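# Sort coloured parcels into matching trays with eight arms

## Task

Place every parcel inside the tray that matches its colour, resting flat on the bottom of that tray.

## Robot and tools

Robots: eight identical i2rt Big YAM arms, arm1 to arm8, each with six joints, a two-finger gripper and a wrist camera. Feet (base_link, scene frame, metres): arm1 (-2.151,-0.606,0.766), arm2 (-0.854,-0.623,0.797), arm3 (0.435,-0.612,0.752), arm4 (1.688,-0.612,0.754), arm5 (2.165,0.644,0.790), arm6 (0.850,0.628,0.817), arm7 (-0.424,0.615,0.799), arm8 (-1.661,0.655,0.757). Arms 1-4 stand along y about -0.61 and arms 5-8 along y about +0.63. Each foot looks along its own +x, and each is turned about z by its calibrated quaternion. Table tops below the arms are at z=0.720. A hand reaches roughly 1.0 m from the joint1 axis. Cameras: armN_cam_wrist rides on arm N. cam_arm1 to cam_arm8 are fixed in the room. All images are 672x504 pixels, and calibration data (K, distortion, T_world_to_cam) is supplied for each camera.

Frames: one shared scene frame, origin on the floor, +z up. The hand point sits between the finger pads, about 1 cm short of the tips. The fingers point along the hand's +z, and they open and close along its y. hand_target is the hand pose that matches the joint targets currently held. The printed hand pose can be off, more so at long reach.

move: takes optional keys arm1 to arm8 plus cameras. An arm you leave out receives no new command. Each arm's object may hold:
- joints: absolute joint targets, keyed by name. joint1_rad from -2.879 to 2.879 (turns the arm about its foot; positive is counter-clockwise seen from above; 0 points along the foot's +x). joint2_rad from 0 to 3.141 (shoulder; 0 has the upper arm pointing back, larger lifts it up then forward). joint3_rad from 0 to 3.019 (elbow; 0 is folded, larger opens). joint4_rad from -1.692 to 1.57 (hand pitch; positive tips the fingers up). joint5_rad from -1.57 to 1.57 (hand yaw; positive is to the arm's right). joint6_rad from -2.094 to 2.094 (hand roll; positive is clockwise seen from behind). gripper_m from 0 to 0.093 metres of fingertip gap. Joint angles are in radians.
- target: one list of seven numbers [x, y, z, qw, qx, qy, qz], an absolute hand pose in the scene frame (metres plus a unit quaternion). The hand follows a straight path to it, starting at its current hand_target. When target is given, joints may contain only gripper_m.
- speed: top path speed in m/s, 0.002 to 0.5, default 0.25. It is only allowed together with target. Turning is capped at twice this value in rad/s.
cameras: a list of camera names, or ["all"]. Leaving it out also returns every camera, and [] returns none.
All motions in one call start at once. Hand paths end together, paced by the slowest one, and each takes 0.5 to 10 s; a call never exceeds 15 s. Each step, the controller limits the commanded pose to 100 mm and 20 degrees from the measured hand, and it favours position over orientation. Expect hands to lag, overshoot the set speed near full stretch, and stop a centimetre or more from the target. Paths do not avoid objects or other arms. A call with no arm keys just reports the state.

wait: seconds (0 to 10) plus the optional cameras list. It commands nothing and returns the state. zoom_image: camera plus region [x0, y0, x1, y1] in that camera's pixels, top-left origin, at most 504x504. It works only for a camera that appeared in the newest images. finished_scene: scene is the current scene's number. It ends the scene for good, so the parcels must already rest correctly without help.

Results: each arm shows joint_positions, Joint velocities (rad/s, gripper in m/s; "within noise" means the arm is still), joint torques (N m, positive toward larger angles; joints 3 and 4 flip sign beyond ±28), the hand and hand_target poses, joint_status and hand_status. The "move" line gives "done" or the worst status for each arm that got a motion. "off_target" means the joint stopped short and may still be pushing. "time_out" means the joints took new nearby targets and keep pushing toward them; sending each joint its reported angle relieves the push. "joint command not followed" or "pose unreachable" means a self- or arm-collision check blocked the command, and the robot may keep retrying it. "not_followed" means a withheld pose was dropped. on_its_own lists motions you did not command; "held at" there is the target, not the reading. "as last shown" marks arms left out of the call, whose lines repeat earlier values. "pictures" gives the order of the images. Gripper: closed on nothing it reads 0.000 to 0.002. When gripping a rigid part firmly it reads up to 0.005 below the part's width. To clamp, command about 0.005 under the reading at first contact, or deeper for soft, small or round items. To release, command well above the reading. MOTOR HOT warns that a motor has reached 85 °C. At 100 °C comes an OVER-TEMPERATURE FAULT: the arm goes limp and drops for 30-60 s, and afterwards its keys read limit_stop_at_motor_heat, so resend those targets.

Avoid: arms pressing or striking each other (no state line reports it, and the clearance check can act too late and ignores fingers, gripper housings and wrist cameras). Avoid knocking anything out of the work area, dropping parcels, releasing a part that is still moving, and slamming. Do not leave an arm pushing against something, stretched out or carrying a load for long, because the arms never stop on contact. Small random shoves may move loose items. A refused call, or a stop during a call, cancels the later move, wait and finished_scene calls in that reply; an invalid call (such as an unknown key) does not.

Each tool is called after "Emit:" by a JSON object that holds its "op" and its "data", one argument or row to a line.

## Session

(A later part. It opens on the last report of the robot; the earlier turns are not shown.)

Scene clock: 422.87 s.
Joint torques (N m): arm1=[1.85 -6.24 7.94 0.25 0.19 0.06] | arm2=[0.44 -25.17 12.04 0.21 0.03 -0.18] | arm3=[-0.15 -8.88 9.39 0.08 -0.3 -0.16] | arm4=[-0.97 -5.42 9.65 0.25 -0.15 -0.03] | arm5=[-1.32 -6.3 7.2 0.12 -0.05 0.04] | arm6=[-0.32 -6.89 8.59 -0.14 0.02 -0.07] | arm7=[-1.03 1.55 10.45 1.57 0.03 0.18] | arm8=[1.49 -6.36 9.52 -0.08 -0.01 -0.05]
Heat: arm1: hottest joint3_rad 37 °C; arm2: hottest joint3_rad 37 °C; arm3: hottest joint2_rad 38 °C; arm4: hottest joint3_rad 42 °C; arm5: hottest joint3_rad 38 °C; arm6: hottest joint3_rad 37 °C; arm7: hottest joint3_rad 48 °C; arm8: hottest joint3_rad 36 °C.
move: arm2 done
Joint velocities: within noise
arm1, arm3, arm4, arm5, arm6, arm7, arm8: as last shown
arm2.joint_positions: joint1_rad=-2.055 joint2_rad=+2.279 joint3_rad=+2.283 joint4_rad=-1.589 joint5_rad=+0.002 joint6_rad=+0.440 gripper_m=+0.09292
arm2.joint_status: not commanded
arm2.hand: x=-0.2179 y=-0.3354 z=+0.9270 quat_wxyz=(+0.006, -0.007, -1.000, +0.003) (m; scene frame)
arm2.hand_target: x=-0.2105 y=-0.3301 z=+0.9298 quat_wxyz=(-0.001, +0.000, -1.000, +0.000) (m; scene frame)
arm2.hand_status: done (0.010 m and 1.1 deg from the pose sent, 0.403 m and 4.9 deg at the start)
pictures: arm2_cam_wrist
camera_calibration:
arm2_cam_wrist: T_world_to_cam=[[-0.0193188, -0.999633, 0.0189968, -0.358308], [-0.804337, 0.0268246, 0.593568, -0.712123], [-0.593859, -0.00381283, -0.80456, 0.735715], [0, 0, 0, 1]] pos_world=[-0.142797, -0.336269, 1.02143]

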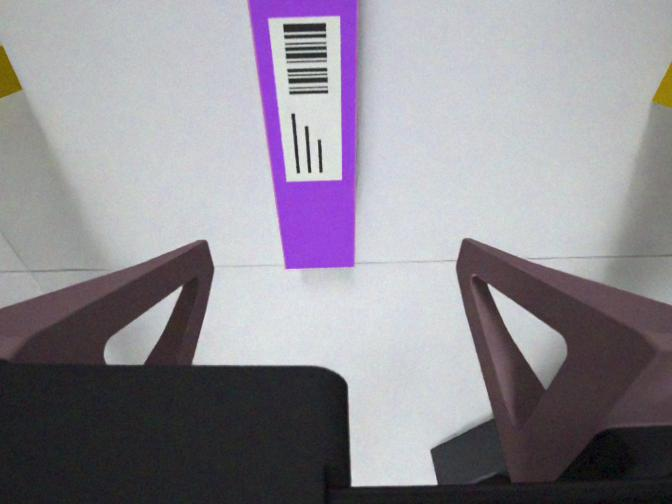

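Emit:
{"op": "move", "data": {
  "arm2": {"target":[-0.207,-0.318,0.765,0,0,1,0],"speed":0.2},
  "cameras": ["arm2_cam_wrist"]
}}

Emit:
{"op": "move", "data": {
  "arm2": {"joints":{"gripper_m":0.04}},
  "cameras": ["arm2_cam_wrist"]
}}

Scene clock: 433.07 s.
Joint torques (N m): arm1=[1.85 -6.24 8.09 0.2 0.17 0.07] | arm2=[0.85 -27.05 8.85 0.91 0.02 -0.05] | arm3=[-0.21 -9 9.4 0.13 -0.29 -0.16] | arm4=[-0.91 -5.42 9.65 0.25 -0.15 -0.03] | arm5=[-1.03 -6.12 7.19 0.02 -0.07 0.03] | arm6=[-0.38 -6.95 8.61 -0.13 0.02 -0.06] | arm7=[-1.14 1.49 10.45 1.54 0.04 0.19] | arm8=[1.73 -6.42 9.52 -0.05 -0.03 -0.06]
Heat: arm1: hottest joint3_rad 37 °C; arm2: hottest joint3_rad 40 °C; arm3: hottest joint2_rad 36 °C; arm4: hottest joint3_rad 42 °C; arm5: hottest joint3_rad 38 °C; arm6: hottest joint3_rad 37 °C; arm7: hottest joint3_rad 48 °C; arm8: hottest joint3_rad 36 °C.
move: arm2 done
Joint velocities: within noise
arm1.joint_positions: joint1_rad=-1.549 joint2_rad=+1.221 joint3_rad=+1.464 joint4_rad=-1.676 joint5_rad=+0.005 joint6_rad=-0.044 gripper_m=+0.09288
arm1.joint_status: not commanded
arm1.hand: x=-2.2947 y=-0.9336 z=+1.1265 quat_wxyz=(-0.040, -0.820, -0.568, +0.061) (m; scene frame)
arm1.hand_target: x=-2.2921 y=-0.9331 z=+1.1193 quat_wxyz=(-0.031, -0.821, -0.568, +0.050) (m; scene frame)
arm1.hand_status: not commanded
arm2.joint_positions: joint1_rad=-2.046 joint2_rad=+2.409 joint3_rad=+2.101 joint4_rad=-1.275 joint5_rad=+0.002 joint6_rad=+0.440 gripper_m=+0.09292
arm2.joint_status: not commanded
arm2.hand: x=-0.2101 y=-0.3249 z=+0.7688 quat_wxyz=(+0.005, -0.003, -1.000, +0.003) (m; scene frame)
arm2.hand_target: x=-0.2072 y=-0.3180 z=+0.7651 quat_wxyz=(+0.000, +0.000, -1.000, +0.000) (m; scene frame)
arm2.hand_status: done (0.008 m and 0.8 deg from the pose sent, 0.163 m and 1.2 deg at the start)
arm3, arm5, arm6, arm7, arm8: as last shown
arm4.joint_positions: joint1_rad=-1.882 joint2_rad=+1.199 joint3_rad=+1.483 joint4_rad=-1.687 joint5_rad=-0.014 joint6_rad=+0.036 gripper_m=+0.09291
arm4.joint_status: not commanded
arm4.hand: x=+1.9062 y=-0.8915 z=+1.1262 quat_wxyz=(-0.075, -0.462, -0.883, +0.037) (m; scene frame)
arm4.hand_target: x=+1.9041 y=-0.8931 z=+1.1192 quat_wxyz=(-0.064, -0.462, -0.884, +0.031) (m; scene frame)
arm4.hand_status: not commanded
pictures: arm2_cam_wrist
camera_calibration:
arm2_cam_wrist: T_world_to_cam=[[-0.0105818, -0.999779, 0.0181736, -0.342164], [-0.805572, 0.0192908, 0.592183, -0.613855], [-0.592403, -0.00837376, -0.805598, 0.612754], [0, 0, 0, 1]] pos_world=[-0.135128, -0.325115, 0.863367]

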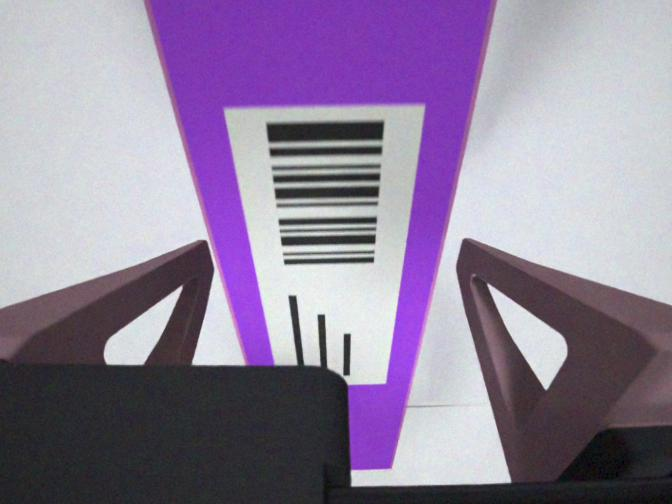

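Scene clock: 433.70 s.
Joint torques (N m): arm1=[1.79 -6.3 7.99 0.23 0.18 0.08] | arm2=[0.79 -26.81 8.94 0.88 0.04 -0.05] | arm3=[-0.15 -9 9.39 0.12 -0.27 -0.16] | arm4=[-0.91 -5.36 9.65 0.25 -0.15 -0.03] | arm5=[-0.09 -6.18 7.08 0.14 -0.07 0.05] | arm6=[-0.21 -6.95 8.61 -0.13 0.02 -0.07] | arm7=[-1.08 1.55 10.43 1.55 0.05 0.18] | arm8=[1.73 -6.3 9.52 -0.08 -0.02 -0.05]
Heat: arm1: hottest joint3_rad 37 °C; arm2: hottest joint3_rad 40 °C; arm3: hottest joint2_rad 36 °C; arm4: hottest joint3_rad 42 °C; arm5: hottest joint3_rad 38 °C; arm6: hottest joint3_rad 37 °C; arm7: hottest joint3_rad 48 °C; arm8: hottest joint3_rad 36 °C.
move: arm2 off_target
Joint velocities: within noise
arm1, arm3, arm4, arm5, arm6, arm8: as last shown
arm2.joint_positions: joint1_rad=-2.046 joint2_rad=+2.409 joint3_rad=+2.101 joint4_rad=-1.274 joint5_rad=+0.001 joint6_rad=+0.440 gripper_m=+0.05867
arm2.joint_status: gripper_m off_target (ended at +0.05870, target +0.04000)
arm2.hand: x=-0.2100 y=-0.3247 z=+0.7688 quat_wxyz=(+0.005, -0.003, -1.000, +0.002) (m; scene frame)
arm2.hand_target: x=-0.2072 y=-0.3181 z=+0.7651 quat_wxyz=(+0.000, +0.000, -1.000, +0.000) (m; scene frame)
arm2.hand_status: not commanded
arm7.joint_positions: joint1_rad=-1.031 joint2_rad=+0.535 joint3_rad=+1.368 joint4_rad=-1.177 joint5_rad=-0.002 joint6_rad=+0.231 gripper_m=+0.09397
arm7.joint_status: not commanded
arm7.hand: x=-0.4452 y=+0.3952 z=+1.3802 quat_wxyz=(-0.432, -0.665, -0.476, +0.378) (m; scene frame)
arm7.hand_target: x=-0.4472 y=+0.3995 z=+1.3915 quat_wxyz=(-0.440, -0.664, -0.465, +0.386) (m; scene frame)
arm7.hand_status: not commanded
pictures: arm2_cam_wrist
camera_calibration:
arm2_cam_wrist: T_world_to_cam=[[-0.0105966, -0.999791, 0.017501, -0.341514], [-0.805887, 0.0189001, 0.591768, -0.613615], [-0.591975, -0.00783304, -0.805919, 0.61335], [0, 0, 0, 1]] pos_world=[-0.135036, -0.32504, 0.863404]

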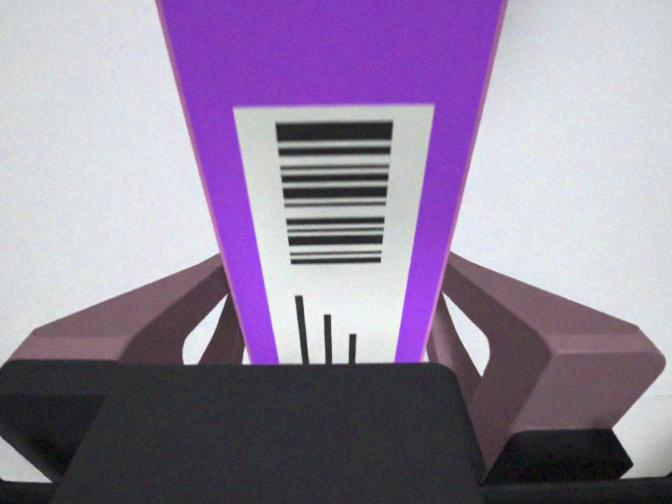

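Gripped.

Emit:
{"op": "move", "data": {
  "arm2": {"target":[-0.21,-0.322,0.95,0,0,1,0],"speed":0.3},
  "cameras": []
}}

Emit:
{"op": "move", "data": {
  "arm2": {"target":[-0.527,-0.473,1.12,0,0,1,0],"speed":0.35},
  "cameras": []
}}

Emit:
{"op": "move", "data": {
  "arm2": {"joints":{"joint1_rad":-1.436,"joint6_rad":-0.18}},
  "cameras": []
}}

Emit:
{"op": "move", "data": {
  "arm2": {"target":[-0.49,0,0.89,0,0.574,-0.819,0],"speed":0.35},
  "cameras": ["arm2_cam_wrist"]
}}

Scene clock: 441.07 s.
Joint torques (N m): arm1=[1.67 -6.18 7.99 0.2 0.19 0.07] | arm2=[0.56 -26.05 12.19 0.12 0.04 -0.08] | arm3=[-0.21 -9 9.37 0.1 -0.28 -0.16] | arm4=[-0.91 -5.42 9.65 0.25 -0.14 -0.03] | arm5=[-0.91 -6.12 7.12 0.16 -0.03 0.03] | arm6=[-0.32 -6.89 8.61 -0.13 0.01 -0.06] | arm7=[-1.2 1.44 10.43 1.57 0.04 0.2] | arm8=[1.67 -6.3 9.57 -0.06 -0.03 -0.07]
Heat: arm1: hottest joint3_rad 37 °C; arm2: hottest joint3_rad 39 °C; arm3: hottest joint2_rad 35 °C; arm4: hottest joint3_rad 42 °C; arm5: hottest joint3_rad 38 °C; arm6: hottest joint3_rad 37 °C; arm7: hottest joint3_rad 48 °C; arm8: hottest joint3_rad 36 °C.
move: arm2 off_target
Joint velocities: within noise
arm1, arm3, arm4, arm5, arm6, arm7, arm8: as last shown
arm2.joint_positions: joint1_rad=-2.046 joint2_rad=+2.307 joint3_rad=+2.372 joint4_rad=-1.659 joint5_rad=+0.001 joint6_rad=+0.440 gripper_m=+0.05867
arm2.joint_status: not commanded
arm2.hand: x=-0.2171 y=-0.3283 z=+0.9417 quat_wxyz=(+0.011, -0.003, -1.000, +0.005) (m; scene frame)
arm2.hand_target: x=-0.2105 y=-0.3222 z=+0.9500 quat_wxyz=(-0.001, +0.000, -1.000, +0.000) (m; scene frame)
arm2.hand_status: off_target (0.013 m and 1.4 deg from the pose sent, 0.181 m and 0.7 deg at the start; pose on its path clipped on 6 of 55 steps)
pictures: none
No camera images: "cameras" was empty.

Scene clock: 443.10 s.
Joint torques (N m): arm1=[1.79 -6.36 8.02 0.12 0.18 0.05] | arm2=[0.09 -9.58 8.43 0.36 0.03 -0.14] | arm3=[-0.26 -8.82 9.39 0.12 -0.29 -0.16] | arm4=[-0.91 -5.42 9.66 0.24 -0.15 -0.03] | arm5=[-0.5 -6.77 7.27 0.16 -0.08 0.04] | arm6=[-0.26 -6.89 8.59 -0.13 0.02 -0.07] | arm7=[-1.08 1.55 10.44 1.57 0.05 0.19] | arm8=[1.61 -6.42 9.52 -0.08 -0.02 -0.05]
Heat: arm1: hottest joint3_rad 37 °C; arm2: hottest joint3_rad 39 °C; arm3: hottest joint2_rad 35 °C; arm4: hottest joint3_rad 42 °C; arm5: hottest joint3_rad 38 °C; arm6: hottest joint3_rad 37 °C; arm7: hottest joint3_rad 48 °C; arm8: hottest joint3_rad 36 °C.
move: arm2 off_target
Joint velocities: within noise
arm1, arm3, arm4, arm7: as last shown
arm2.joint_positions: joint1_rad=-2.046 joint2_rad=+1.257 joint3_rad=+1.412 joint4_rad=-1.672 joint5_rad=+0.001 joint6_rad=+0.440 gripper_m=+0.05867
arm2.joint_status: not commanded
arm2.hand: x=-0.5270 y=-0.4723 z=+1.1224 quat_wxyz=(-0.024, -0.003, -1.000, -0.011) (m; scene frame)
arm2.hand_target: x=-0.5269 y=-0.4729 z=+1.1195 quat_wxyz=(-0.017, +0.000, -1.000, -0.008) (m; scene frame)
arm2.hand_status: off_target (0.003 m and 3.1 deg from the pose sent, 0.386 m and 1.4 deg at the start; a joint's target at an end of its range on 27 of 61 steps)
arm5.joint_positions: joint1_rad=+1.565 joint2_rad=+1.250 joint3_rad=+1.447 joint4_rad=-1.676 joint5_rad=+0.000 joint6_rad=+0.071 gripper_m=+0.09288
arm5.joint_status: not commanded
arm5.hand: x=+2.0669 y=+0.2912 z=+1.1291 quat_wxyz=(+0.028, +0.815, +0.577, -0.032) (m; scene frame)
arm5.hand_target: x=+2.0669 y=+0.2919 z=+1.1294 quat_wxyz=(+0.024, +0.818, +0.574, -0.029) (m; scene frame)
arm5.hand_status: not commanded
arm6.joint_positions: joint1_rad=-1.224 joint2_rad=+1.291 joint3_rad=+1.404 joint4_rad=-1.682 joint5_rad=+0.000 joint6_rad=+0.079 gripper_m=+0.09288
arm6.joint_status: not commanded
arm6.hand: x=+0.7527 y=+0.2792 z=+1.1274 quat_wxyz=(+0.000, -0.819, -0.573, +0.001) (m; scene frame)
arm6.hand_target: x=+0.7549 y=+0.2810 z=+1.1301 quat_wxyz=(+0.000, -0.819, -0.574, +0.000) (m; scene frame)
arm6.hand_status: not commanded
arm8.joint_positions: joint1_rad=+0.333 joint2_rad=+1.196 joint3_rad=+1.490 joint4_rad=-1.673 joint5_rad=-0.002 joint6_rad=+0.075 gripper_m=+0.09293
arm8.joint_status: not commanded
arm8.hand: x=-1.7580 y=+0.3102 z=+1.1350 quat_wxyz=(-0.062, -0.815, -0.571, +0.074) (m; scene frame)
arm8.hand_target: x=-1.7590 y=+0.3099 z=+1.1293 quat_wxyz=(-0.054, -0.816, -0.572, +0.066) (m; scene frame)
arm8.hand_status: not commanded
pictures: none
No camera images: "cameras" was empty.

Scene clock: 444.83 s.
Joint torques (N m): arm1=[1.61 -6.07 7.95 0.21 0.17 0.08] | arm2=[0.67 -9.76 8.43 0.36 -0.02 -0.19] | arm3=[-0.26 -8.94 9.37 0.1 -0.29 -0.16] | arm4=[-0.91 -5.42 9.66 0.24 -0.15 -0.03] | arm5=[-0.09 -6.24 7.28 0.01 -0.06 0.03] | arm6=[-0.21 -6.95 8.58 -0.12 0.02 -0.07] | arm7=[-1.03 1.55 10.44 1.59 0.06 0.19] | arm8=[1.9 -6.24 9.51 -0.08 -0.01 -0.06]
Heat: arm1: hottest joint3_rad 37 °C; arm2: hottest joint3_rad 39 °C; arm3: hottest joint2_rad 35 °C; arm4: hottest joint3_rad 42 °C; arm5: hottest joint3_rad 38 °C; arm6: hottest joint3_rad 37 °C; arm7: hottest joint3_rad 48 °C; arm8: hottest joint3_rad 36 °C.
move: arm2 done
Joint velocities: within noise
arm1, arm3, arm4, arm5, arm6, arm7, arm8: as last shown
arm2.joint_positions: joint1_rad=-1.442 joint2_rad=+1.260 joint3_rad=+1.412 joint4_rad=-1.672 joint5_rad=+0.001 joint6_rad=-0.166 gripper_m=+0.05865
arm2.joint_status: all done
arm2.hand: x=-0.6706 y=-0.3128 z=+1.1219 quat_wxyz=(-0.024, +0.566, -0.824, -0.011) (m; scene frame)
arm2.hand_target: x=-0.6727 y=-0.3122 z=+1.1197 quat_wxyz=(-0.017, +0.575, -0.818, -0.008) (m; scene frame)
arm2.hand_status: not commanded
pictures: none
No camera images: "cameras" was empty.

Scene clock: 447.30 s.
Joint torques (N m): arm1=[1.79 -6.3 8.12 0.28 0.17 0.07] | arm2=[0.56 -26.17 12.21 0.09 -0.02 -0.2] | arm3=[-0.21 -8.94 9.4 0.08 -0.29 -0.16] | arm4=[-0.91 -5.42 9.65 0.25 -0.15 -0.03] | arm5=[-0.85 -5.83 7.04 0.14 -0.03 0] | arm6=[-0.21 -7 8.61 -0.13 0.02 -0.07] | arm7=[-1.08 1.73 10.44 1.58 0.05 0.19] | arm8=[1.9 -6.24 9.58 -0.03 -0.01 -0.03]
Heat: arm1: hottest joint3_rad 37 °C; arm2: hottest joint3_rad 39 °C; arm3: hottest joint2_rad 34 °C; arm4: hottest joint3_rad 42 °C; arm5: hottest joint3_rad 38 °C; arm6: hottest joint3_rad 37 °C; arm7: hottest joint3_rad 48 °C; arm8: hottest joint3_rad 36 °C.
move: arm2 off_target
Joint velocities: within noise
arm1, arm3, arm4, arm5, arm6, arm7, arm8: as last shown
arm2.joint_positions: joint1_rad=-1.442 joint2_rad=+2.344 joint3_rad=+2.286 joint4_rad=-1.534 joint5_rad=+0.001 joint6_rad=-0.166 gripper_m=+0.05865
arm2.joint_status: not commanded
arm2.hand: x=-0.4930 y=-0.0104 z=+0.8842 quat_wxyz=(+0.009, +0.567, -0.824, +0.004) (m; scene frame)
arm2.hand_target: x=-0.4903 y=-0.0005 z=+0.8901 quat_wxyz=(-0.001, +0.574, -0.819, +0.000) (m; scene frame)
arm2.hand_status: off_target (0.012 m and 1.5 deg from the pose sent, 0.429 m and 3.1 deg at the start)
pictures: arm2_cam_wrist
camera_calibration:
arm2_cam_wrist: T_world_to_cam=[[0.931958, -0.362438, 0.00968641, 0.445934], [-0.295497, -0.743806, 0.599528, -0.679125], [-0.210087, -0.561597, -0.800295, 0.718743], [0, 0, 0, 1]] pos_world=[-0.465273, 0.0601294, 0.978041]

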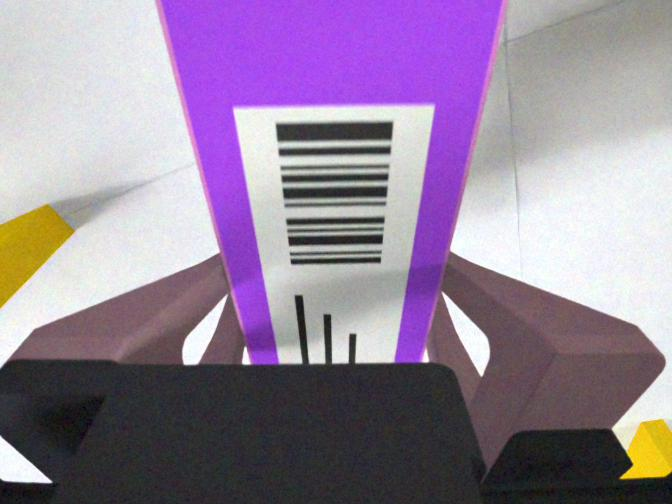

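Emit:
{"op": "move", "data": {
  "arm2": {"target":[-0.49,-0.005,0.764,0,0.574,-0.819,0],"speed":0.13},
  "cameras": []
}}

Emit:
{"op": "move", "data": {
  "arm2": {"joints":{"gripper_m":0.093}},
  "cameras": []
}}

Emit:
{"op": "move", "data": {
  "arm2": {"target":[-0.49,0,0.95,0,0.574,-0.819,0],"speed":0.3},
  "cameras": []
}}

Emit:
{"op": "move", "data": {
  "arm2": {"target":[-0.672,-0.312,1.12,0,0.574,-0.819,0],"speed":0.4},
  "cameras": []
}}

Emit:
{"op": "move", "data": {
  "arm7": {"target":[-0.49,0.0,0.93,0,0.819,0.574,0],"speed":0.4},
  "cameras": ["arm7_cam_wrist","cam_arm7"]
}}

Scene clock: 458.43 s.
Joint torques (N m): arm1=[2.02 -6.24 7.86 0.27 0.21 0.07] | arm2=[0.26 -27.05 8.42 0.91 -0.03 -0.2] | arm3=[-0.21 -8.94 9.37 0.09 -0.29 -0.17] | arm4=[-0.91 -5.42 9.65 0.24 -0.15 -0.03] | arm5=[-0.62 -6.3 7.09 0.03 -0.05 0.01] | arm6=[-0.26 -6.89 8.58 -0.14 0.02 -0.06] | arm7=[-1.03 1.67 10.47 1.59 0.04 0.18] | arm8=[1.9 -6.53 9.5 -0.1 -0.01 -0.05]
Heat: arm1: hottest joint3_rad 37 °C; arm2: hottest joint3_rad 40 °C; arm3: hottest joint2_rad 34 °C; arm4: hottest joint3_rad 42 °C; arm5: hottest joint3_rad 38 °C; arm6: hottest joint3_rad 37 °C; arm7: hottest joint3_rad 48 °C; arm8: hottest joint3_rad 36 °C.
move: arm2 done
Joint velocities: within noise
arm1, arm4, arm5, arm6, arm7, arm8: as last shown
arm2.joint_positions: joint1_rad=-1.442 joint2_rad=+2.417 joint3_rad=+2.120 joint4_rad=-1.278 joint5_rad=+0.001 joint6_rad=-0.170 gripper_m=+0.05865
arm2.joint_status: not commanded
arm2.hand: x=-0.4913 y=-0.0073 z=+0.7709 quat_wxyz=(+0.002, +0.568, -0.823, +0.001) (m; scene frame)
arm2.hand_target: x=-0.4900 y=-0.0050 z=+0.7642 quat_wxyz=(+0.000, +0.574, -0.819, +0.000) (m; scene frame)
arm2.hand_status: done (0.007 m and 0.8 deg from the pose sent, 0.120 m and 1.5 deg at the start)
arm3.joint_positions: joint1_rad=+0.190 joint2_rad=+1.216 joint3_rad=+1.492 joint4_rad=-1.675 joint5_rad=-0.004 joint6_rad=-0.402 gripper_m=+0.09297
arm3.joint_status: not commanded
arm3.hand: x=+0.1013 y=-0.4657 z=+1.1216 quat_wxyz=(-0.035, +0.996, -0.009, -0.077) (m; scene frame)
arm3.hand_target: x=+0.0999 y=-0.4680 z=+1.1193 quat_wxyz=(-0.031, +0.997, +0.000, -0.070) (m; scene frame)
arm3.hand_status: not commanded
pictures: none
No camera images: "cameras" was empty.

Scene clock: 459.07 s.
Joint torques (N m): arm1=[1.9 -6.42 8.05 0.14 0.19 0.08] | arm2=[0.26 -26.93 8.39 0.92 -0.03 -0.2] | arm3=[-0.15 -8.88 9.36 0.1 -0.29 -0.16] | arm4=[-0.91 -5.42 9.66 0.24 -0.15 -0.03] | arm5=[-0.44 -5.71 7.16 0.08 -0.07 0.05] | arm6=[-0.26 -6.89 8.59 -0.13 0.02 -0.07] | arm7=[-1.14 1.61 10.45 1.57 0.05 0.18] | arm8=[1.67 -6.12 9.5 -0.05 -0.03 -0.05]
Heat: arm1: hottest joint3_rad 37 °C; arm2: hottest joint3_rad 40 °C; arm3: hottest joint3_rad 34 °C; arm4: hottest joint3_rad 42 °C; arm5: hottest joint3_rad 38 °C; arm6: hottest joint3_rad 37 °C; arm7: hottest joint3_rad 48 °C; arm8: hottest joint3_rad 36 °C.
move: arm2 done
Joint velocities: within noise
arm1, arm3, arm4, arm5, arm6, arm7, arm8: as last shown
arm2.joint_positions: joint1_rad=-1.442 joint2_rad=+2.417 joint3_rad=+2.120 joint4_rad=-1.278 joint5_rad=+0.001 joint6_rad=-0.170 gripper_m=+0.09281
arm2.joint_status: all done
arm2.hand: x=-0.4913 y=-0.0073 z=+0.7709 quat_wxyz=(+0.002, +0.568, -0.823, +0.001) (m; scene frame)
arm2.hand_target: x=-0.4900 y=-0.0050 z=+0.7642 quat_wxyz=(+0.000, +0.574, -0.819, +0.000) (m; scene frame)
arm2.hand_status: not commanded
pictures: none
No camera images: "cameras" was empty.

Scene clock: 460.83 s.
Joint torques (N m): arm1=[2.14 -5.95 8.12 0.25 0.19 0.09] | arm2=[0.5 -25.7 11.73 0.18 -0.03 -0.16] | arm3=[-0.26 -9 9.4 0.1 -0.28 -0.16] | arm4=[-0.91 -5.42 9.65 0.24 -0.15 -0.03] | arm5=[-0.91 -6.24 7.16 0.09 -0.05 0.01] | arm6=[-0.21 -6.95 8.58 -0.14 0.01 -0.07] | arm7=[-1.08 1.73 10.44 1.62 0.04 0.19] | arm8=[1.73 -6.24 9.57 -0.1 -0.03 -0.04]
Heat: arm1: hottest joint3_rad 37 °C; arm2: hottest joint3_rad 40 °C; arm3: hottest joint3_rad 34 °C; arm4: hottest joint3_rad 42 °C; arm5: hottest joint3_rad 38 °C; arm6: hottest joint3_rad 37 °C; arm7: hottest joint3_rad 49 °C; arm8: hottest joint3_rad 36 °C.
move: arm2 done
Joint velocities: within noise
arm1.joint_positions: joint1_rad=-1.549 joint2_rad=+1.221 joint3_rad=+1.464 joint4_rad=-1.676 joint5_rad=+0.005 joint6_rad=-0.044 gripper_m=+0.09288
arm1.joint_status: not commanded
arm1.hand: x=-2.2947 y=-0.9336 z=+1.1265 quat_wxyz=(-0.040, -0.820, -0.568, +0.061) (m; scene frame)
arm1.hand_target: x=-2.2921 y=-0.9331 z=+1.1193 quat_wxyz=(-0.031, -0.821, -0.568, +0.050) (m; scene frame)
arm1.hand_status: not commanded
arm2.joint_positions: joint1_rad=-1.442 joint2_rad=+2.337 joint3_rad=+2.440 joint4_rad=-1.670 joint5_rad=+0.001 joint6_rad=-0.170 gripper_m=+0.09292
arm2.joint_status: not commanded
arm2.hand: x=-0.4914 y=-0.0078 z=+0.9477 quat_wxyz=(-0.002, +0.568, -0.823, -0.001) (m; scene frame)
arm2.hand_target: x=-0.4903 y=-0.0005 z=+0.9497 quat_wxyz=(-0.008, +0.574, -0.819, -0.004) (m; scene frame)
arm2.hand_status: done (0.008 m and 0.8 deg from the pose sent, 0.179 m and 0.8 deg at the start; pose on its path clipped on 7 of 53 steps; a joint's target at an end of its range on 27 of 53 steps)
arm3, arm5, arm6, arm7, arm8: as last shown
arm4.joint_positions: joint1_rad=-1.882 joint2_rad=+1.199 joint3_rad=+1.483 joint4_rad=-1.687 joint5_rad=-0.014 joint6_rad=+0.036 gripper_m=+0.09291
arm4.joint_status: not commanded
arm4.hand: x=+1.9062 y=-0.8915 z=+1.1262 quat_wxyz=(-0.075, -0.462, -0.883, +0.037) (m; scene frame)
arm4.hand_target: x=+1.9041 y=-0.8931 z=+1.1192 quat_wxyz=(-0.064, -0.462, -0.884, +0.031) (m; scene frame)
arm4.hand_status: not commanded
pictures: none
No camera images: "cameras" was empty.

Scene clock: 462.77 s.
Joint torques (N m): arm1=[1.9 -6.48 8.1 0.25 0.18 0.07] | arm2=[0.56 -9.47 8.29 0.35 -0.03 -0.15] | arm3=[-0.26 -8.94 9.42 0.06 -0.28 -0.16] | arm4=[-0.91 -5.48 9.65 0.24 -0.15 -0.03] | arm5=[-0.79 -6.12 7.19 0.13 -0.08 0.01] | arm6=[-0.26 -6.95 8.61 -0.16 0.02 -0.07] | arm7=[-1.03 1.61 10.41 1.61 0.03 0.19] | arm8=[1.85 -6.12 9.51 -0.12 -0.03 -0.04]
Heat: arm1: hottest joint3_rad 37 °C; arm2: hottest joint3_rad 40 °C; arm3: hottest joint3_rad 34 °C; arm4: hottest joint3_rad 42 °C; arm5: hottest joint3_rad 38 °C; arm6: hottest joint3_rad 37 °C; arm7: hottest joint3_rad 49 °C; arm8: hottest joint3_rad 36 °C.
move: arm2 off_target
Joint velocities: within noise
arm1, arm3, arm4, arm5, arm6, arm8: as last shown
arm2.joint_positions: joint1_rad=-1.442 joint2_rad=+1.259 joint3_rad=+1.415 joint4_rad=-1.672 joint5_rad=+0.001 joint6_rad=-0.170 gripper_m=+0.09292
arm2.joint_status: not commanded
arm2.hand: x=-0.6704 y=-0.3124 z=+1.1233 quat_wxyz=(-0.025, +0.568, -0.823, -0.011) (m; scene frame)
arm2.hand_target: x=-0.6720 y=-0.3120 z=+1.1194 quat_wxyz=(-0.017, +0.574, -0.819, -0.008) (m; scene frame)
arm2.hand_status: off_target (0.004 m and 3.3 deg from the pose sent, 0.393 m and 0.8 deg at the start; a joint's target at an end of its range on 27 of 58 steps)
arm7.joint_positions: joint1_rad=-1.031 joint2_rad=+0.535 joint3_rad=+1.368 joint4_rad=-1.177 joint5_rad=-0.002 joint6_rad=+0.231 gripper_m=+0.09397
arm7.joint_status: not commanded
arm7.hand: x=-0.4452 y=+0.3952 z=+1.3802 quat_wxyz=(-0.432, -0.665, -0.476, +0.378) (m; scene frame)
arm7.hand_target: x=-0.4472 y=+0.3995 z=+1.3915 quat_wxyz=(-0.440, -0.664, -0.465, +0.386) (m; scene frame)
arm7.hand_status: not commanded
pictures: none
No camera images: "cameras" was empty.

Scene clock: 465.50 s.
Joint torques (N m): arm1=[2.14 -6.24 8.03 0.21 0.15 0.07] | arm2=[0.56 -9.52 8.28 0.35 -0.03 -0.15] | arm3=[-0.21 -8.88 9.36 0.13 -0.29 -0.15] | arm4=[-0.91 -5.42 9.65 0.24 -0.15 -0.03] | arm5=[-0.85 -6.3 7.04 0.05 -0.04 0.02] | arm6=[-0.26 -6.89 8.59 -0.12 0.02 -0.07] | arm7=[-1.08 -15.79 14.94 -0.32 -0.08 0.2] | arm8=[1.73 -6.48 9.55 -0.1 -0.04 -0.06]
Heat: arm1: hottest joint3_rad 37 °C; arm2: hottest joint3_rad 40 °C; arm3: hottest joint3_rad 34 °C; arm4: hottest joint3_rad 42 °C; arm5: hottest joint3_rad 38 °C; arm6: hottest joint3_rad 37 °C; arm7: hottest joint3_rad 49 °C; arm8: hottest joint3_rad 36 °C.
move: arm7 off_target
Joint velocities: within noise
arm1, arm2, arm3, arm4, arm5, arm6, arm8: as last shown
arm7.joint_positions: joint1_rad=-1.031 joint2_rad=+1.987 joint3_rad=+1.757 joint4_rad=-1.376 joint5_rad=+0.000 joint6_rad=+0.232 gripper_m=+0.09397
arm7.joint_status: not commanded
arm7.hand: x=-0.4838 y=+0.0172 z=+0.9143 quat_wxyz=(+0.014, -0.814, -0.581, -0.012) (m; scene frame)
arm7.hand_target: x=-0.4900 y=+0.0011 z=+0.9302 quat_wxyz=(+0.000, -0.819, -0.574, +0.000) (m; scene frame)
arm7.hand_status: off_target (0.024 m and 2.4 deg from the pose sent, 0.601 m and 70.2 deg at the start)
pictures: arm7_cam_wrist, cam_arm7
camera_calibration:
arm7_cam_wrist: T_world_to_cam=[[-0.950508, 0.309899, 0.0223108, -0.488732], [0.260675, 0.756334, 0.600007, -0.429128], [0.169067, 0.576127, -0.799684, 0.924387], [0, 0, 0, 1]] pos_world=[-0.508964, -0.0565428, 1.0076]

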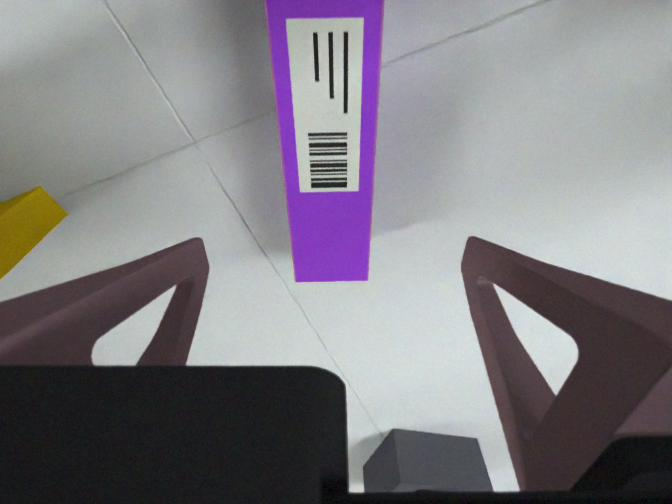

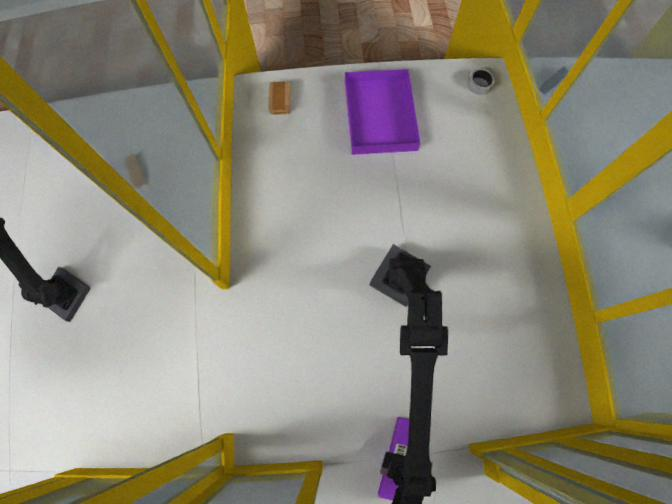

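Emit:
{"op": "move", "data": {
  "arm7": {"target":[-0.487,0.004,0.762,0,0.819,0.574,0],"speed":0.2},
  "cameras": []
}}

Emit:
{"op": "move", "data": {
  "arm7": {"joints":{"gripper_m":0.04}},
  "cameras": []
}}

Scene clock: 470.93 s.
Joint torques (N m): arm1=[1.79 -5.95 8.06 0.27 0.17 0.09] | arm2=[0.56 -9.52 8.28 0.35 -0.03 -0.15] | arm3=[-0.15 -8.94 9.37 0.12 -0.3 -0.16] | arm4=[-0.91 -5.42 9.65 0.25 -0.15 -0.03] | arm5=[-0.91 -6.36 7.13 0.2 -0.05 0.02] | arm6=[-0.26 -7 8.59 -0.12 0.02 -0.07] | arm7=[-0.56 -16.73 8.5 0.54 -0.06 0.22] | arm8=[1.49 -6.24 9.5 -0.06 -0.02 -0.06]
Heat: arm1: hottest joint3_rad 37 °C; arm2: hottest joint3_rad 40 °C; arm3: hottest joint3_rad 34 °C; arm4: hottest joint3_rad 42 °C; arm5: hottest joint3_rad 38 °C; arm6: hottest joint3_rad 37 °C; arm7: hottest joint3_rad 48 °C; arm8: hottest joint3_rad 36 °C.
move: arm7 done
Joint velocities: within noise
arm1, arm2, arm3, arm4: as last shown
arm5.joint_positions: joint1_rad=+1.565 joint2_rad=+1.250 joint3_rad=+1.447 joint4_rad=-1.676 joint5_rad=+0.000 joint6_rad=+0.071 gripper_m=+0.09288
arm5.joint_status: not commanded
arm5.hand: x=+2.0669 y=+0.2912 z=+1.1291 quat_wxyz=(+0.028, +0.815, +0.577, -0.032) (m; scene frame)
arm5.hand_target: x=+2.0669 y=+0.2919 z=+1.1294 quat_wxyz=(+0.024, +0.818, +0.574, -0.029) (m; scene frame)
arm5.hand_status: not commanded
arm6.joint_positions: joint1_rad=-1.224 joint2_rad=+1.291 joint3_rad=+1.404 joint4_rad=-1.682 joint5_rad=+0.000 joint6_rad=+0.079 gripper_m=+0.09288
arm6.joint_status: not commanded
arm6.hand: x=+0.7527 y=+0.2792 z=+1.1274 quat_wxyz=(+0.000, -0.819, -0.573, +0.001) (m; scene frame)
arm6.hand_target: x=+0.7549 y=+0.2810 z=+1.1301 quat_wxyz=(+0.000, -0.819, -0.574, +0.000) (m; scene frame)
arm6.hand_status: not commanded
arm7.joint_positions: joint1_rad=-1.031 joint2_rad=+2.144 joint3_rad=+1.612 joint4_rad=-1.033 joint5_rad=+0.000 joint6_rad=+0.235 gripper_m=+0.09397
arm7.joint_status: not commanded
arm7.hand: x=-0.4853 y=+0.0031 z=+0.7699 quat_wxyz=(-0.001, -0.815, -0.579, +0.001) (m; scene frame)
arm7.hand_target: x=-0.4871 y=+0.0040 z=+0.7622 quat_wxyz=(+0.000, -0.819, -0.574, +0.000) (m; scene frame)
arm7.hand_status: done (0.008 m and 0.8 deg from the pose sent, 0.153 m and 2.4 deg at the start)
arm8.joint_positions: joint1_rad=+0.333 joint2_rad=+1.196 joint3_rad=+1.490 joint4_rad=-1.673 joint5_rad=-0.002 joint6_rad=+0.075 gripper_m=+0.09293
arm8.joint_status: not commanded
arm8.hand: x=-1.7580 y=+0.3102 z=+1.1350 quat_wxyz=(-0.062, -0.815, -0.571, +0.074) (m; scene frame)
arm8.hand_target: x=-1.7590 y=+0.3099 z=+1.1293 quat_wxyz=(-0.054, -0.816, -0.572, +0.066) (m; scene frame)
arm8.hand_status: not commanded
pictures: none
No camera images: "cameras" was empty.

Scene clock: 471.53 s.
Joint torques (N m): arm1=[1.73 -6.18 8.01 0.2 0.2 0.08] | arm2=[0.56 -9.52 8.29 0.35 -0.04 -0.15] | arm3=[-0.21 -8.94 9.36 0.09 -0.28 -0.17] | arm4=[-0.91 -5.42 9.65 0.24 -0.15 -0.03] | arm5=[-0.32 -6.18 7.25 0.06 -0.05 0.06] | arm6=[-0.21 -6.83 8.58 -0.13 0.02 -0.06] | arm7=[-0.62 -16.56 8.35 0.53 -0.07 0.2] | arm8=[1.67 -6.12 9.59 -0.06 -0.04 -0.04]
Heat: arm1: hottest joint3_rad 37 °C; arm2: hottest joint3_rad 40 °C; arm3: hottest joint3_rad 34 °C; arm4: hottest joint3_rad 42 °C; arm5: hottest joint3_rad 38 °C; arm6: hottest joint3_rad 37 °C; arm7: hottest joint3_rad 48 °C; arm8: hottest joint3_rad 36 °C.
move: arm7 off_target
Joint velocities: within noise
arm1, arm2, arm3, arm4, arm5, arm6, arm8: as last shown
arm7.joint_positions: joint1_rad=-1.031 joint2_rad=+2.144 joint3_rad=+1.612 joint4_rad=-1.033 joint5_rad=+0.000 joint6_rad=+0.236 gripper_m=+0.05980
arm7.joint_status: gripper_m off_target (ended at +0.05982, target +0.04000)
arm7.hand: x=-0.4853 y=+0.0031 z=+0.7699 quat_wxyz=(-0.001, -0.815, -0.579, +0.001) (m; scene frame)
arm7.hand_target: x=-0.4871 y=+0.0040 z=+0.7622 quat_wxyz=(+0.000, -0.819, -0.574, +0.000) (m; scene frame)
arm7.hand_status: not commanded
pictures: none
No camera images: "cameras" was empty.

Emit:
{"op": "move", "data": {
  "arm7": {"target":[-0.487,0.006,0.95,0,0.819,0.574,0],"speed":0.3},
  "cameras": []
}}

Emit:
{"op": "move", "data": {
  "arm7": {"target":[-0.462,0.257,1.12,0,0.819,0.574,0],"speed":0.35},
  "cameras": []
}}

Emit:
{"op": "move", "data": {
  "arm7": {"joints":{"joint1_rad":2.157,"joint6_rad":-0.03}},
  "cameras": []
}}

Emit:
{"op": "move", "data": {
  "arm7": {"target":[-0.389,1.268,0.95,0,0.698,-0.716,0],"speed":0.35},
  "cameras": ["arm7_cam_wrist","cam_arm7"]
}}

Scene clock: 481.67 s.
Joint torques (N m): arm1=[1.79 -6.36 8.03 0.23 0.17 0.06] | arm2=[0.56 -9.47 8.29 0.35 -0.04 -0.15] | arm3=[-0.26 -9.05 9.37 0.09 -0.29 -0.16] | arm4=[-0.91 -5.42 9.65 0.24 -0.15 -0.03] | arm5=[-1.2 -6.65 7.21 0.06 -0.02 0.06] | arm6=[-0.26 -6.89 8.62 -0.13 0.01 -0.06] | arm7=[-0.56 -15.44 14.89 -0.34 -0.07 0.2] | arm8=[1.55 -5.71 9.57 -0.12 -0.04 -0.07]
Heat: arm1: hottest joint3_rad 37 °C; arm2: hottest joint3_rad 40 °C; arm3: hottest joint3_rad 34 °C; arm4: hottest joint3_rad 42 °C; arm5: hottest joint3_rad 38 °C; arm6: hottest joint3_rad 37 °C; arm7: hottest joint3_rad 47 °C; arm8: hottest joint3_rad 36 °C.
move: arm7 off_target
Joint velocities: within noise
arm1, arm2, arm3, arm4, arm5, arm6, arm8: as last shown
arm7.joint_positions: joint1_rad=-1.031 joint2_rad=+1.956 joint3_rad=+1.771 joint4_rad=-1.414 joint5_rad=+0.000 joint6_rad=+0.236 gripper_m=+0.05980
arm7.joint_status: not commanded
arm7.hand: x=-0.4833 y=+0.0219 z=+0.9373 quat_wxyz=(+0.012, -0.815, -0.579, -0.010) (m; scene frame)
arm7.hand_target: x=-0.4870 y=+0.0069 z=+0.9500 quat_wxyz=(+0.000, -0.819, -0.574, +0.000) (m; scene frame)
arm7.hand_status: off_target (0.021 m and 1.9 deg from the pose sent, 0.180 m and 0.7 deg at the start; pose on its path clipped on 2 of 46 steps)
pictures: none
No camera images: "cameras" was empty.

Scene clock: 483.47 s.
Joint torques (N m): arm1=[1.79 -6.71 8.06 0.23 0.19 0.05] | arm2=[0.56 -9.52 8.29 0.35 -0.03 -0.15] | arm3=[-0.15 -8.88 9.4 0.1 -0.28 -0.17] | arm4=[-0.91 -5.42 9.65 0.25 -0.15 -0.03] | arm5=[-1.03 -6.24 7.17 0.06 -0.06 0.06] | arm6=[-0.26 -6.95 8.59 -0.13 0.01 -0.06] | arm7=[-0.85 -8 9.16 -0.21 -0.07 0.17] | arm8=[1.49 -6.48 9.46 -0.06 -0.04 -0.04]
Heat: arm1: hottest joint3_rad 37 °C; arm2: hottest joint3_rad 40 °C; arm3: hottest joint3_rad 34 °C; arm4: hottest joint3_rad 42 °C; arm5: hottest joint3_rad 38 °C; arm6: hottest joint3_rad 37 °C; arm7: hottest joint3_rad 47 °C; arm8: hottest joint3_rad 36 °C.
move: arm7 done
Joint velocities: within noise
arm1, arm2, arm4, arm5, arm6, arm8: as last shown
arm3.joint_positions: joint1_rad=+0.190 joint2_rad=+1.216 joint3_rad=+1.492 joint4_rad=-1.675 joint5_rad=-0.004 joint6_rad=-0.402 gripper_m=+0.09297
arm3.joint_status: not commanded
arm3.hand: x=+0.1013 y=-0.4657 z=+1.1216 quat_wxyz=(-0.035, +0.996, -0.009, -0.077) (m; scene frame)
arm3.hand_target: x=+0.0999 y=-0.4680 z=+1.1193 quat_wxyz=(-0.031, +0.997, +0.000, -0.070) (m; scene frame)
arm3.hand_status: not commanded
arm7.joint_positions: joint1_rad=-1.031 joint2_rad=+1.279 joint3_rad=+1.437 joint4_rad=-1.695 joint5_rad=+0.000 joint6_rad=+0.236 gripper_m=+0.05980
arm7.joint_status: not commanded
arm7.hand: x=-0.4601 y=+0.2525 z=+1.1251 quat_wxyz=(-0.011, -0.815, -0.579, +0.010) (m; scene frame)
arm7.hand_target: x=-0.4620 y=+0.2570 z=+1.1199 quat_wxyz=(-0.002, -0.819, -0.574, +0.002) (m; scene frame)
arm7.hand_status: done (0.007 m and 1.9 deg from the pose sent, 0.298 m and 1.9 deg at the start; a joint's target at an end of its range on 21 of 53 steps)
pictures: none
No camera images: "cameras" was empty.

Scene clock: 486.53 s.
Joint torques (N m): arm1=[1.67 -6.07 8.02 0.28 0.2 0.03] | arm2=[0.56 -9.52 8.29 0.35 -0.04 -0.15] | arm3=[-0.21 -8.94 9.39 0.09 -0.29 -0.16] | arm4=[-0.91 -5.42 9.66 0.25 -0.15 -0.03] | arm5=[-0.79 -6.12 7.25 0.1 -0.03 0.05] | arm6=[-0.21 -6.95 8.59 -0.12 0.01 -0.07] | arm7=[-0.85 -7.88 9.14 -0.25 0 0.03] | arm8=[1.73 -6.36 9.47 -0.06 -0.03 -0.04]
Heat: arm1: hottest joint3_rad 37 °C; arm2: hottest joint3_rad 40 °C; arm3: hottest joint3_rad 34 °C; arm4: hottest joint3_rad 42 °C; arm5: hottest joint3_rad 38 °C; arm6: hottest joint3_rad 37 °C; arm7: hottest joint3_rad 47 °C; arm8: hottest joint3_rad 36 °C.
move: arm7 done
Joint velocities: within noise
arm1, arm2, arm3, arm4, arm5, arm6, arm8: as last shown
arm7.joint_positions: joint1_rad=+2.164 joint2_rad=+1.279 joint3_rad=+1.437 joint4_rad=-1.695 joint5_rad=-0.002 joint6_rad=-0.022 gripper_m=+0.05972
arm7.joint_status: all done
arm7.hand: x=-0.4065 y=+0.9769 z=+1.1270 quat_wxyz=(-0.012, +0.698, -0.716, -0.013) (m; scene frame)
arm7.hand_target: x=-0.4041 y=+0.9725 z=+1.1218 quat_wxyz=(-0.003, +0.699, -0.715, -0.004) (m; scene frame)
arm7.hand_status: not commanded
pictures: none
No camera images: "cameras" was empty.

Scene clock: 488.60 s.
Joint torques (N m): arm1=[2.08 -6.07 8.03 0.21 0.17 0.09] | arm2=[0.56 -9.52 8.29 0.35 -0.03 -0.15] | arm3=[-0.26 -8.82 9.42 0.13 -0.29 -0.16] | arm4=[-0.91 -5.42 9.65 0.24 -0.15 -0.03] | arm5=[-0.56 -6.48 7.16 0.08 -0.07 0.07] | arm6=[-0.32 -6.89 8.59 -0.13 0.02 -0.07] | arm7=[-0.62 -17.2 15.64 -0.27 0.06 0.09] | arm8=[1.61 -6.12 9.52 -0.12 -0.04 -0.06]
Heat: arm1: hottest joint3_rad 37 °C; arm2: hottest joint3_rad 40 °C; arm3: hottest joint3_rad 34 °C; arm4: hottest joint3_rad 42 °C; arm5: hottest joint3_rad 38 °C; arm6: hottest joint3_rad 37 °C; arm7: hottest joint3_rad 47 °C; arm8: hottest joint3_rad 36 °C.
move: arm7 off_target
Joint velocities: within noise
arm1.joint_positions: joint1_rad=-1.549 joint2_rad=+1.221 joint3_rad=+1.464 joint4_rad=-1.676 joint5_rad=+0.005 joint6_rad=-0.043 gripper_m=+0.09288
arm1.joint_status: not commanded
arm1.hand: x=-2.2947 y=-0.9336 z=+1.1265 quat_wxyz=(-0.040, -0.820, -0.568, +0.061) (m; scene frame)
arm1.hand_target: x=-2.2921 y=-0.9331 z=+1.1193 quat_wxyz=(-0.031, -0.821, -0.568, +0.050) (m; scene frame)
arm1.hand_status: not commanded
arm2, arm3, arm5, arm6, arm8: as last shown
arm4.joint_positions: joint1_rad=-1.882 joint2_rad=+1.199 joint3_rad=+1.483 joint4_rad=-1.687 joint5_rad=-0.014 joint6_rad=+0.036 gripper_m=+0.09291
arm4.joint_status: not commanded
arm4.hand: x=+1.9062 y=-0.8915 z=+1.1262 quat_wxyz=(-0.075, -0.462, -0.883, +0.037) (m; scene frame)
arm4.hand_target: x=+1.9041 y=-0.8931 z=+1.1192 quat_wxyz=(-0.064, -0.462, -0.884, +0.031) (m; scene frame)
arm4.hand_status: not commanded
arm7.joint_positions: joint1_rad=+2.164 joint2_rad=+2.093 joint3_rad=+1.968 joint4_rad=-1.490 joint5_rad=-0.002 joint6_rad=-0.022 gripper_m=+0.05972
arm7.joint_status: not commanded
arm7.hand: x=-0.3938 y=+1.2513 z=+0.9320 quat_wxyz=(+0.017, +0.698, -0.716, +0.013) (m; scene frame)
arm7.hand_target: x=-0.3892 y=+1.2667 z=+0.9501 quat_wxyz=(+0.000, +0.698, -0.716, +0.000) (m; scene frame)
arm7.hand_status: off_target (0.025 m and 2.4 deg from the pose sent, 0.341 m and 2.0 deg at the start)
pictures: arm7_cam_wrist, cam_arm7
camera_calibration:
arm7_cam_wrist: T_world_to_cam=[[0.999924, -0.0084196, 0.0089953, 0.392747], [-0.0121457, -0.796271, 0.604818, 0.434236], [0.00207038, -0.604881, -0.796313, 1.6212], [0, 0, 0, 1]] pos_world=[-0.3908, 1.32971, 1.02482]

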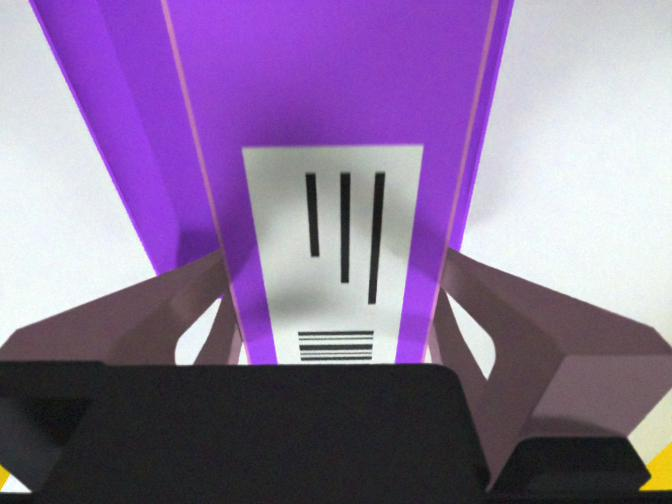

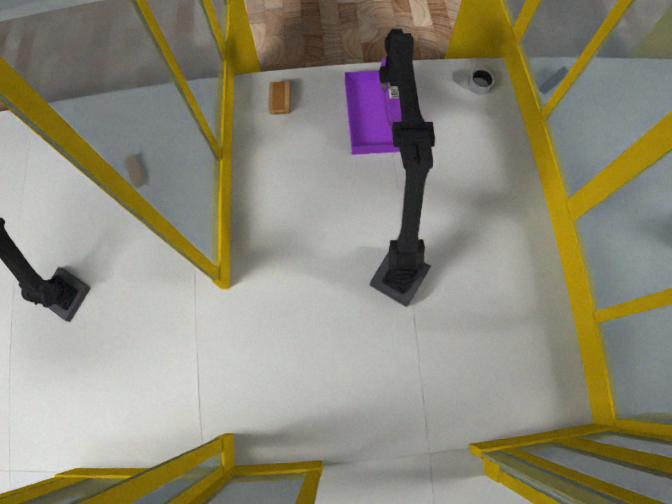

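Emit:
{"op": "move", "data": {
  "arm7": {"target":[-0.402,1.26,0.85,0,0.698,-0.716,0],"speed":0.2},
  "cameras": ["arm7_cam_wrist"]
}}

Emit:
{"op": "move", "data": {
  "arm7": {"target":[-0.402,1.256,0.769,0,0.698,-0.716,0],"speed":0.12},
  "cameras": ["arm7_cam_wrist"]
}}

Scene clock: 502.47 s.
Joint torques (N m): arm1=[2.14 -6.3 8.1 0.24 0.18 0.07] | arm2=[0.56 -9.47 8.31 0.35 -0.03 -0.15] | arm3=[-0.21 -8.94 9.37 0.1 -0.29 -0.17] | arm4=[-0.91 -5.42 9.65 0.25 -0.15 -0.03] | arm5=[-0.56 -6.48 7.15 0.12 -0.03 0] | arm6=[-0.32 -6.89 8.59 -0.14 0.02 -0.07] | arm7=[0.44 -17.61 9.24 0.55 0.06 0.2] | arm8=[1.79 -6.48 9.57 -0.06 -0.03 -0.04]
Heat: arm1: hottest joint3_rad 37 °C; arm2: hottest joint3_rad 40 °C; arm3: hottest joint3_rad 34 °C; arm4: hottest joint3_rad 42 °C; arm5: hottest joint3_rad 38 °C; arm6: hottest joint3_rad 37 °C; arm7: hottest joint3_rad 51 °C; arm8: hottest joint3_rad 36 °C.
move: arm7 done
Joint velocities: within noise
arm1, arm3, arm4, arm5, arm6, arm8: as last shown
arm2.joint_positions: joint1_rad=-1.442 joint2_rad=+1.259 joint3_rad=+1.415 joint4_rad=-1.672 joint5_rad=+0.001 joint6_rad=-0.170 gripper_m=+0.09292
arm2.joint_status: not commanded
arm2.hand: x=-0.6704 y=-0.3124 z=+1.1233 quat_wxyz=(-0.025, +0.568, -0.823, -0.011) (m; scene frame)
arm2.hand_target: x=-0.6720 y=-0.3120 z=+1.1194 quat_wxyz=(-0.017, +0.574, -0.819, -0.008) (m; scene frame)
arm2.hand_status: not commanded
arm7.joint_positions: joint1_rad=+2.169 joint2_rad=+2.133 joint3_rad=+1.831 joint4_rad=-1.271 joint5_rad=-0.002 joint6_rad=-0.017 gripper_m=+0.05972
arm7.joint_status: not commanded
arm7.hand: x=-0.3967 y=+1.2594 z=+0.8563 quat_wxyz=(+0.001, +0.698, -0.716, -0.001) (m; scene frame)
arm7.hand_target: x=-0.4021 y=+1.2600 z=+0.8502 quat_wxyz=(+0.000, +0.698, -0.716, +0.000) (m; scene frame)
arm7.hand_status: done (0.008 m and 0.2 deg from the pose sent, 0.083 m and 2.4 deg at the start)
pictures: arm7_cam_wrist
camera_calibration:
arm7_cam_wrist: T_world_to_cam=[[0.999901, -0.0092502, 0.0106458, 0.395993], [-0.0136686, -0.821555, 0.569966, 0.54753], [0.0034738, -0.570055, -0.8216, 1.5441], [0, 0, 0, 1]] pos_world=[-0.393833, 1.33371, 0.952346]

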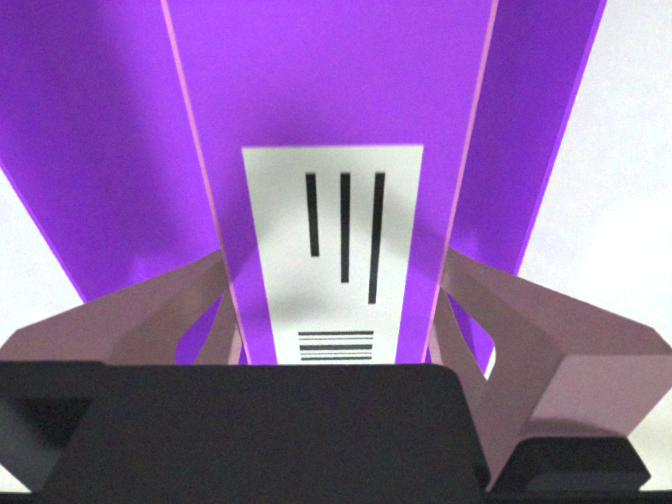

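Scene clock: 503.77 s.
Joint torques (N m): arm1=[1.49 -6.3 8.02 0.18 0.18 0.08] | arm2=[0.56 -9.47 8.29 0.35 -0.03 -0.15] | arm3=[-0.26 -8.88 9.43 0.1 -0.28 -0.16] | arm4=[-0.97 -5.42 9.66 0.25 -0.15 -0.03] | arm5=[-0.85 -6.48 7.2 0.08 -0.07 0.04] | arm6=[-0.32 -6.89 8.61 -0.14 0.02 -0.06] | arm7=[0.44 -17.61 8.51 0.58 0.06 0.22] | arm8=[1.9 -6.3 9.57 -0.12 -0.03 -0.04]
Heat: arm1: hottest joint3_rad 37 °C; arm2: hottest joint3_rad 40 °C; arm3: hottest joint3_rad 34 °C; arm4: hottest joint3_rad 42 °C; arm5: hottest joint3_rad 38 °C; arm6: hottest joint3_rad 37 °C; arm7: hottest joint3_rad 51 °C; arm8: hottest joint3_rad 37 °C.
move: arm7 done
Joint velocities: within noise
arm1, arm2, arm3, arm4, arm5, arm6, arm8: as last shown
arm7.joint_positions: joint1_rad=+2.169 joint2_rad=+2.206 joint3_rad=+1.738 joint4_rad=-1.101 joint5_rad=-0.002 joint6_rad=-0.017 gripper_m=+0.05972
arm7.joint_status: not commanded
arm7.hand: x=-0.3968 y=+1.2570 z=+0.7776 quat_wxyz=(-0.001, +0.698, -0.716, -0.003) (m; scene frame)
arm7.hand_target: x=-0.4020 y=+1.2559 z=+0.7691 quat_wxyz=(+0.000, +0.698, -0.716, +0.000) (m; scene frame)
arm7.hand_status: done (0.010 m and 0.3 deg from the pose sent, 0.087 m and 0.2 deg at the start)
pictures: arm7_cam_wrist
camera_calibration:
arm7_cam_wrist: T_world_to_cam=[[0.999899, -0.00929765, 0.010782, 0.396908], [-0.0137702, -0.823937, 0.566514, 0.596058], [0.00361645, -0.566605, -0.823982, 1.47569], [0, 0, 0, 1]] pos_world=[-0.393997, 1.33094, 0.873986]

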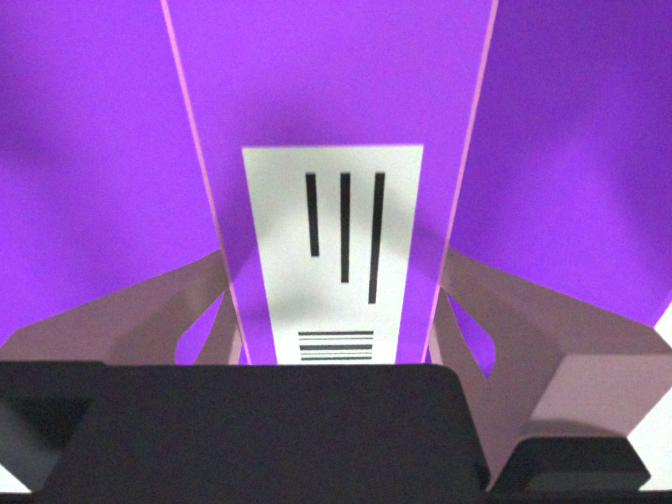

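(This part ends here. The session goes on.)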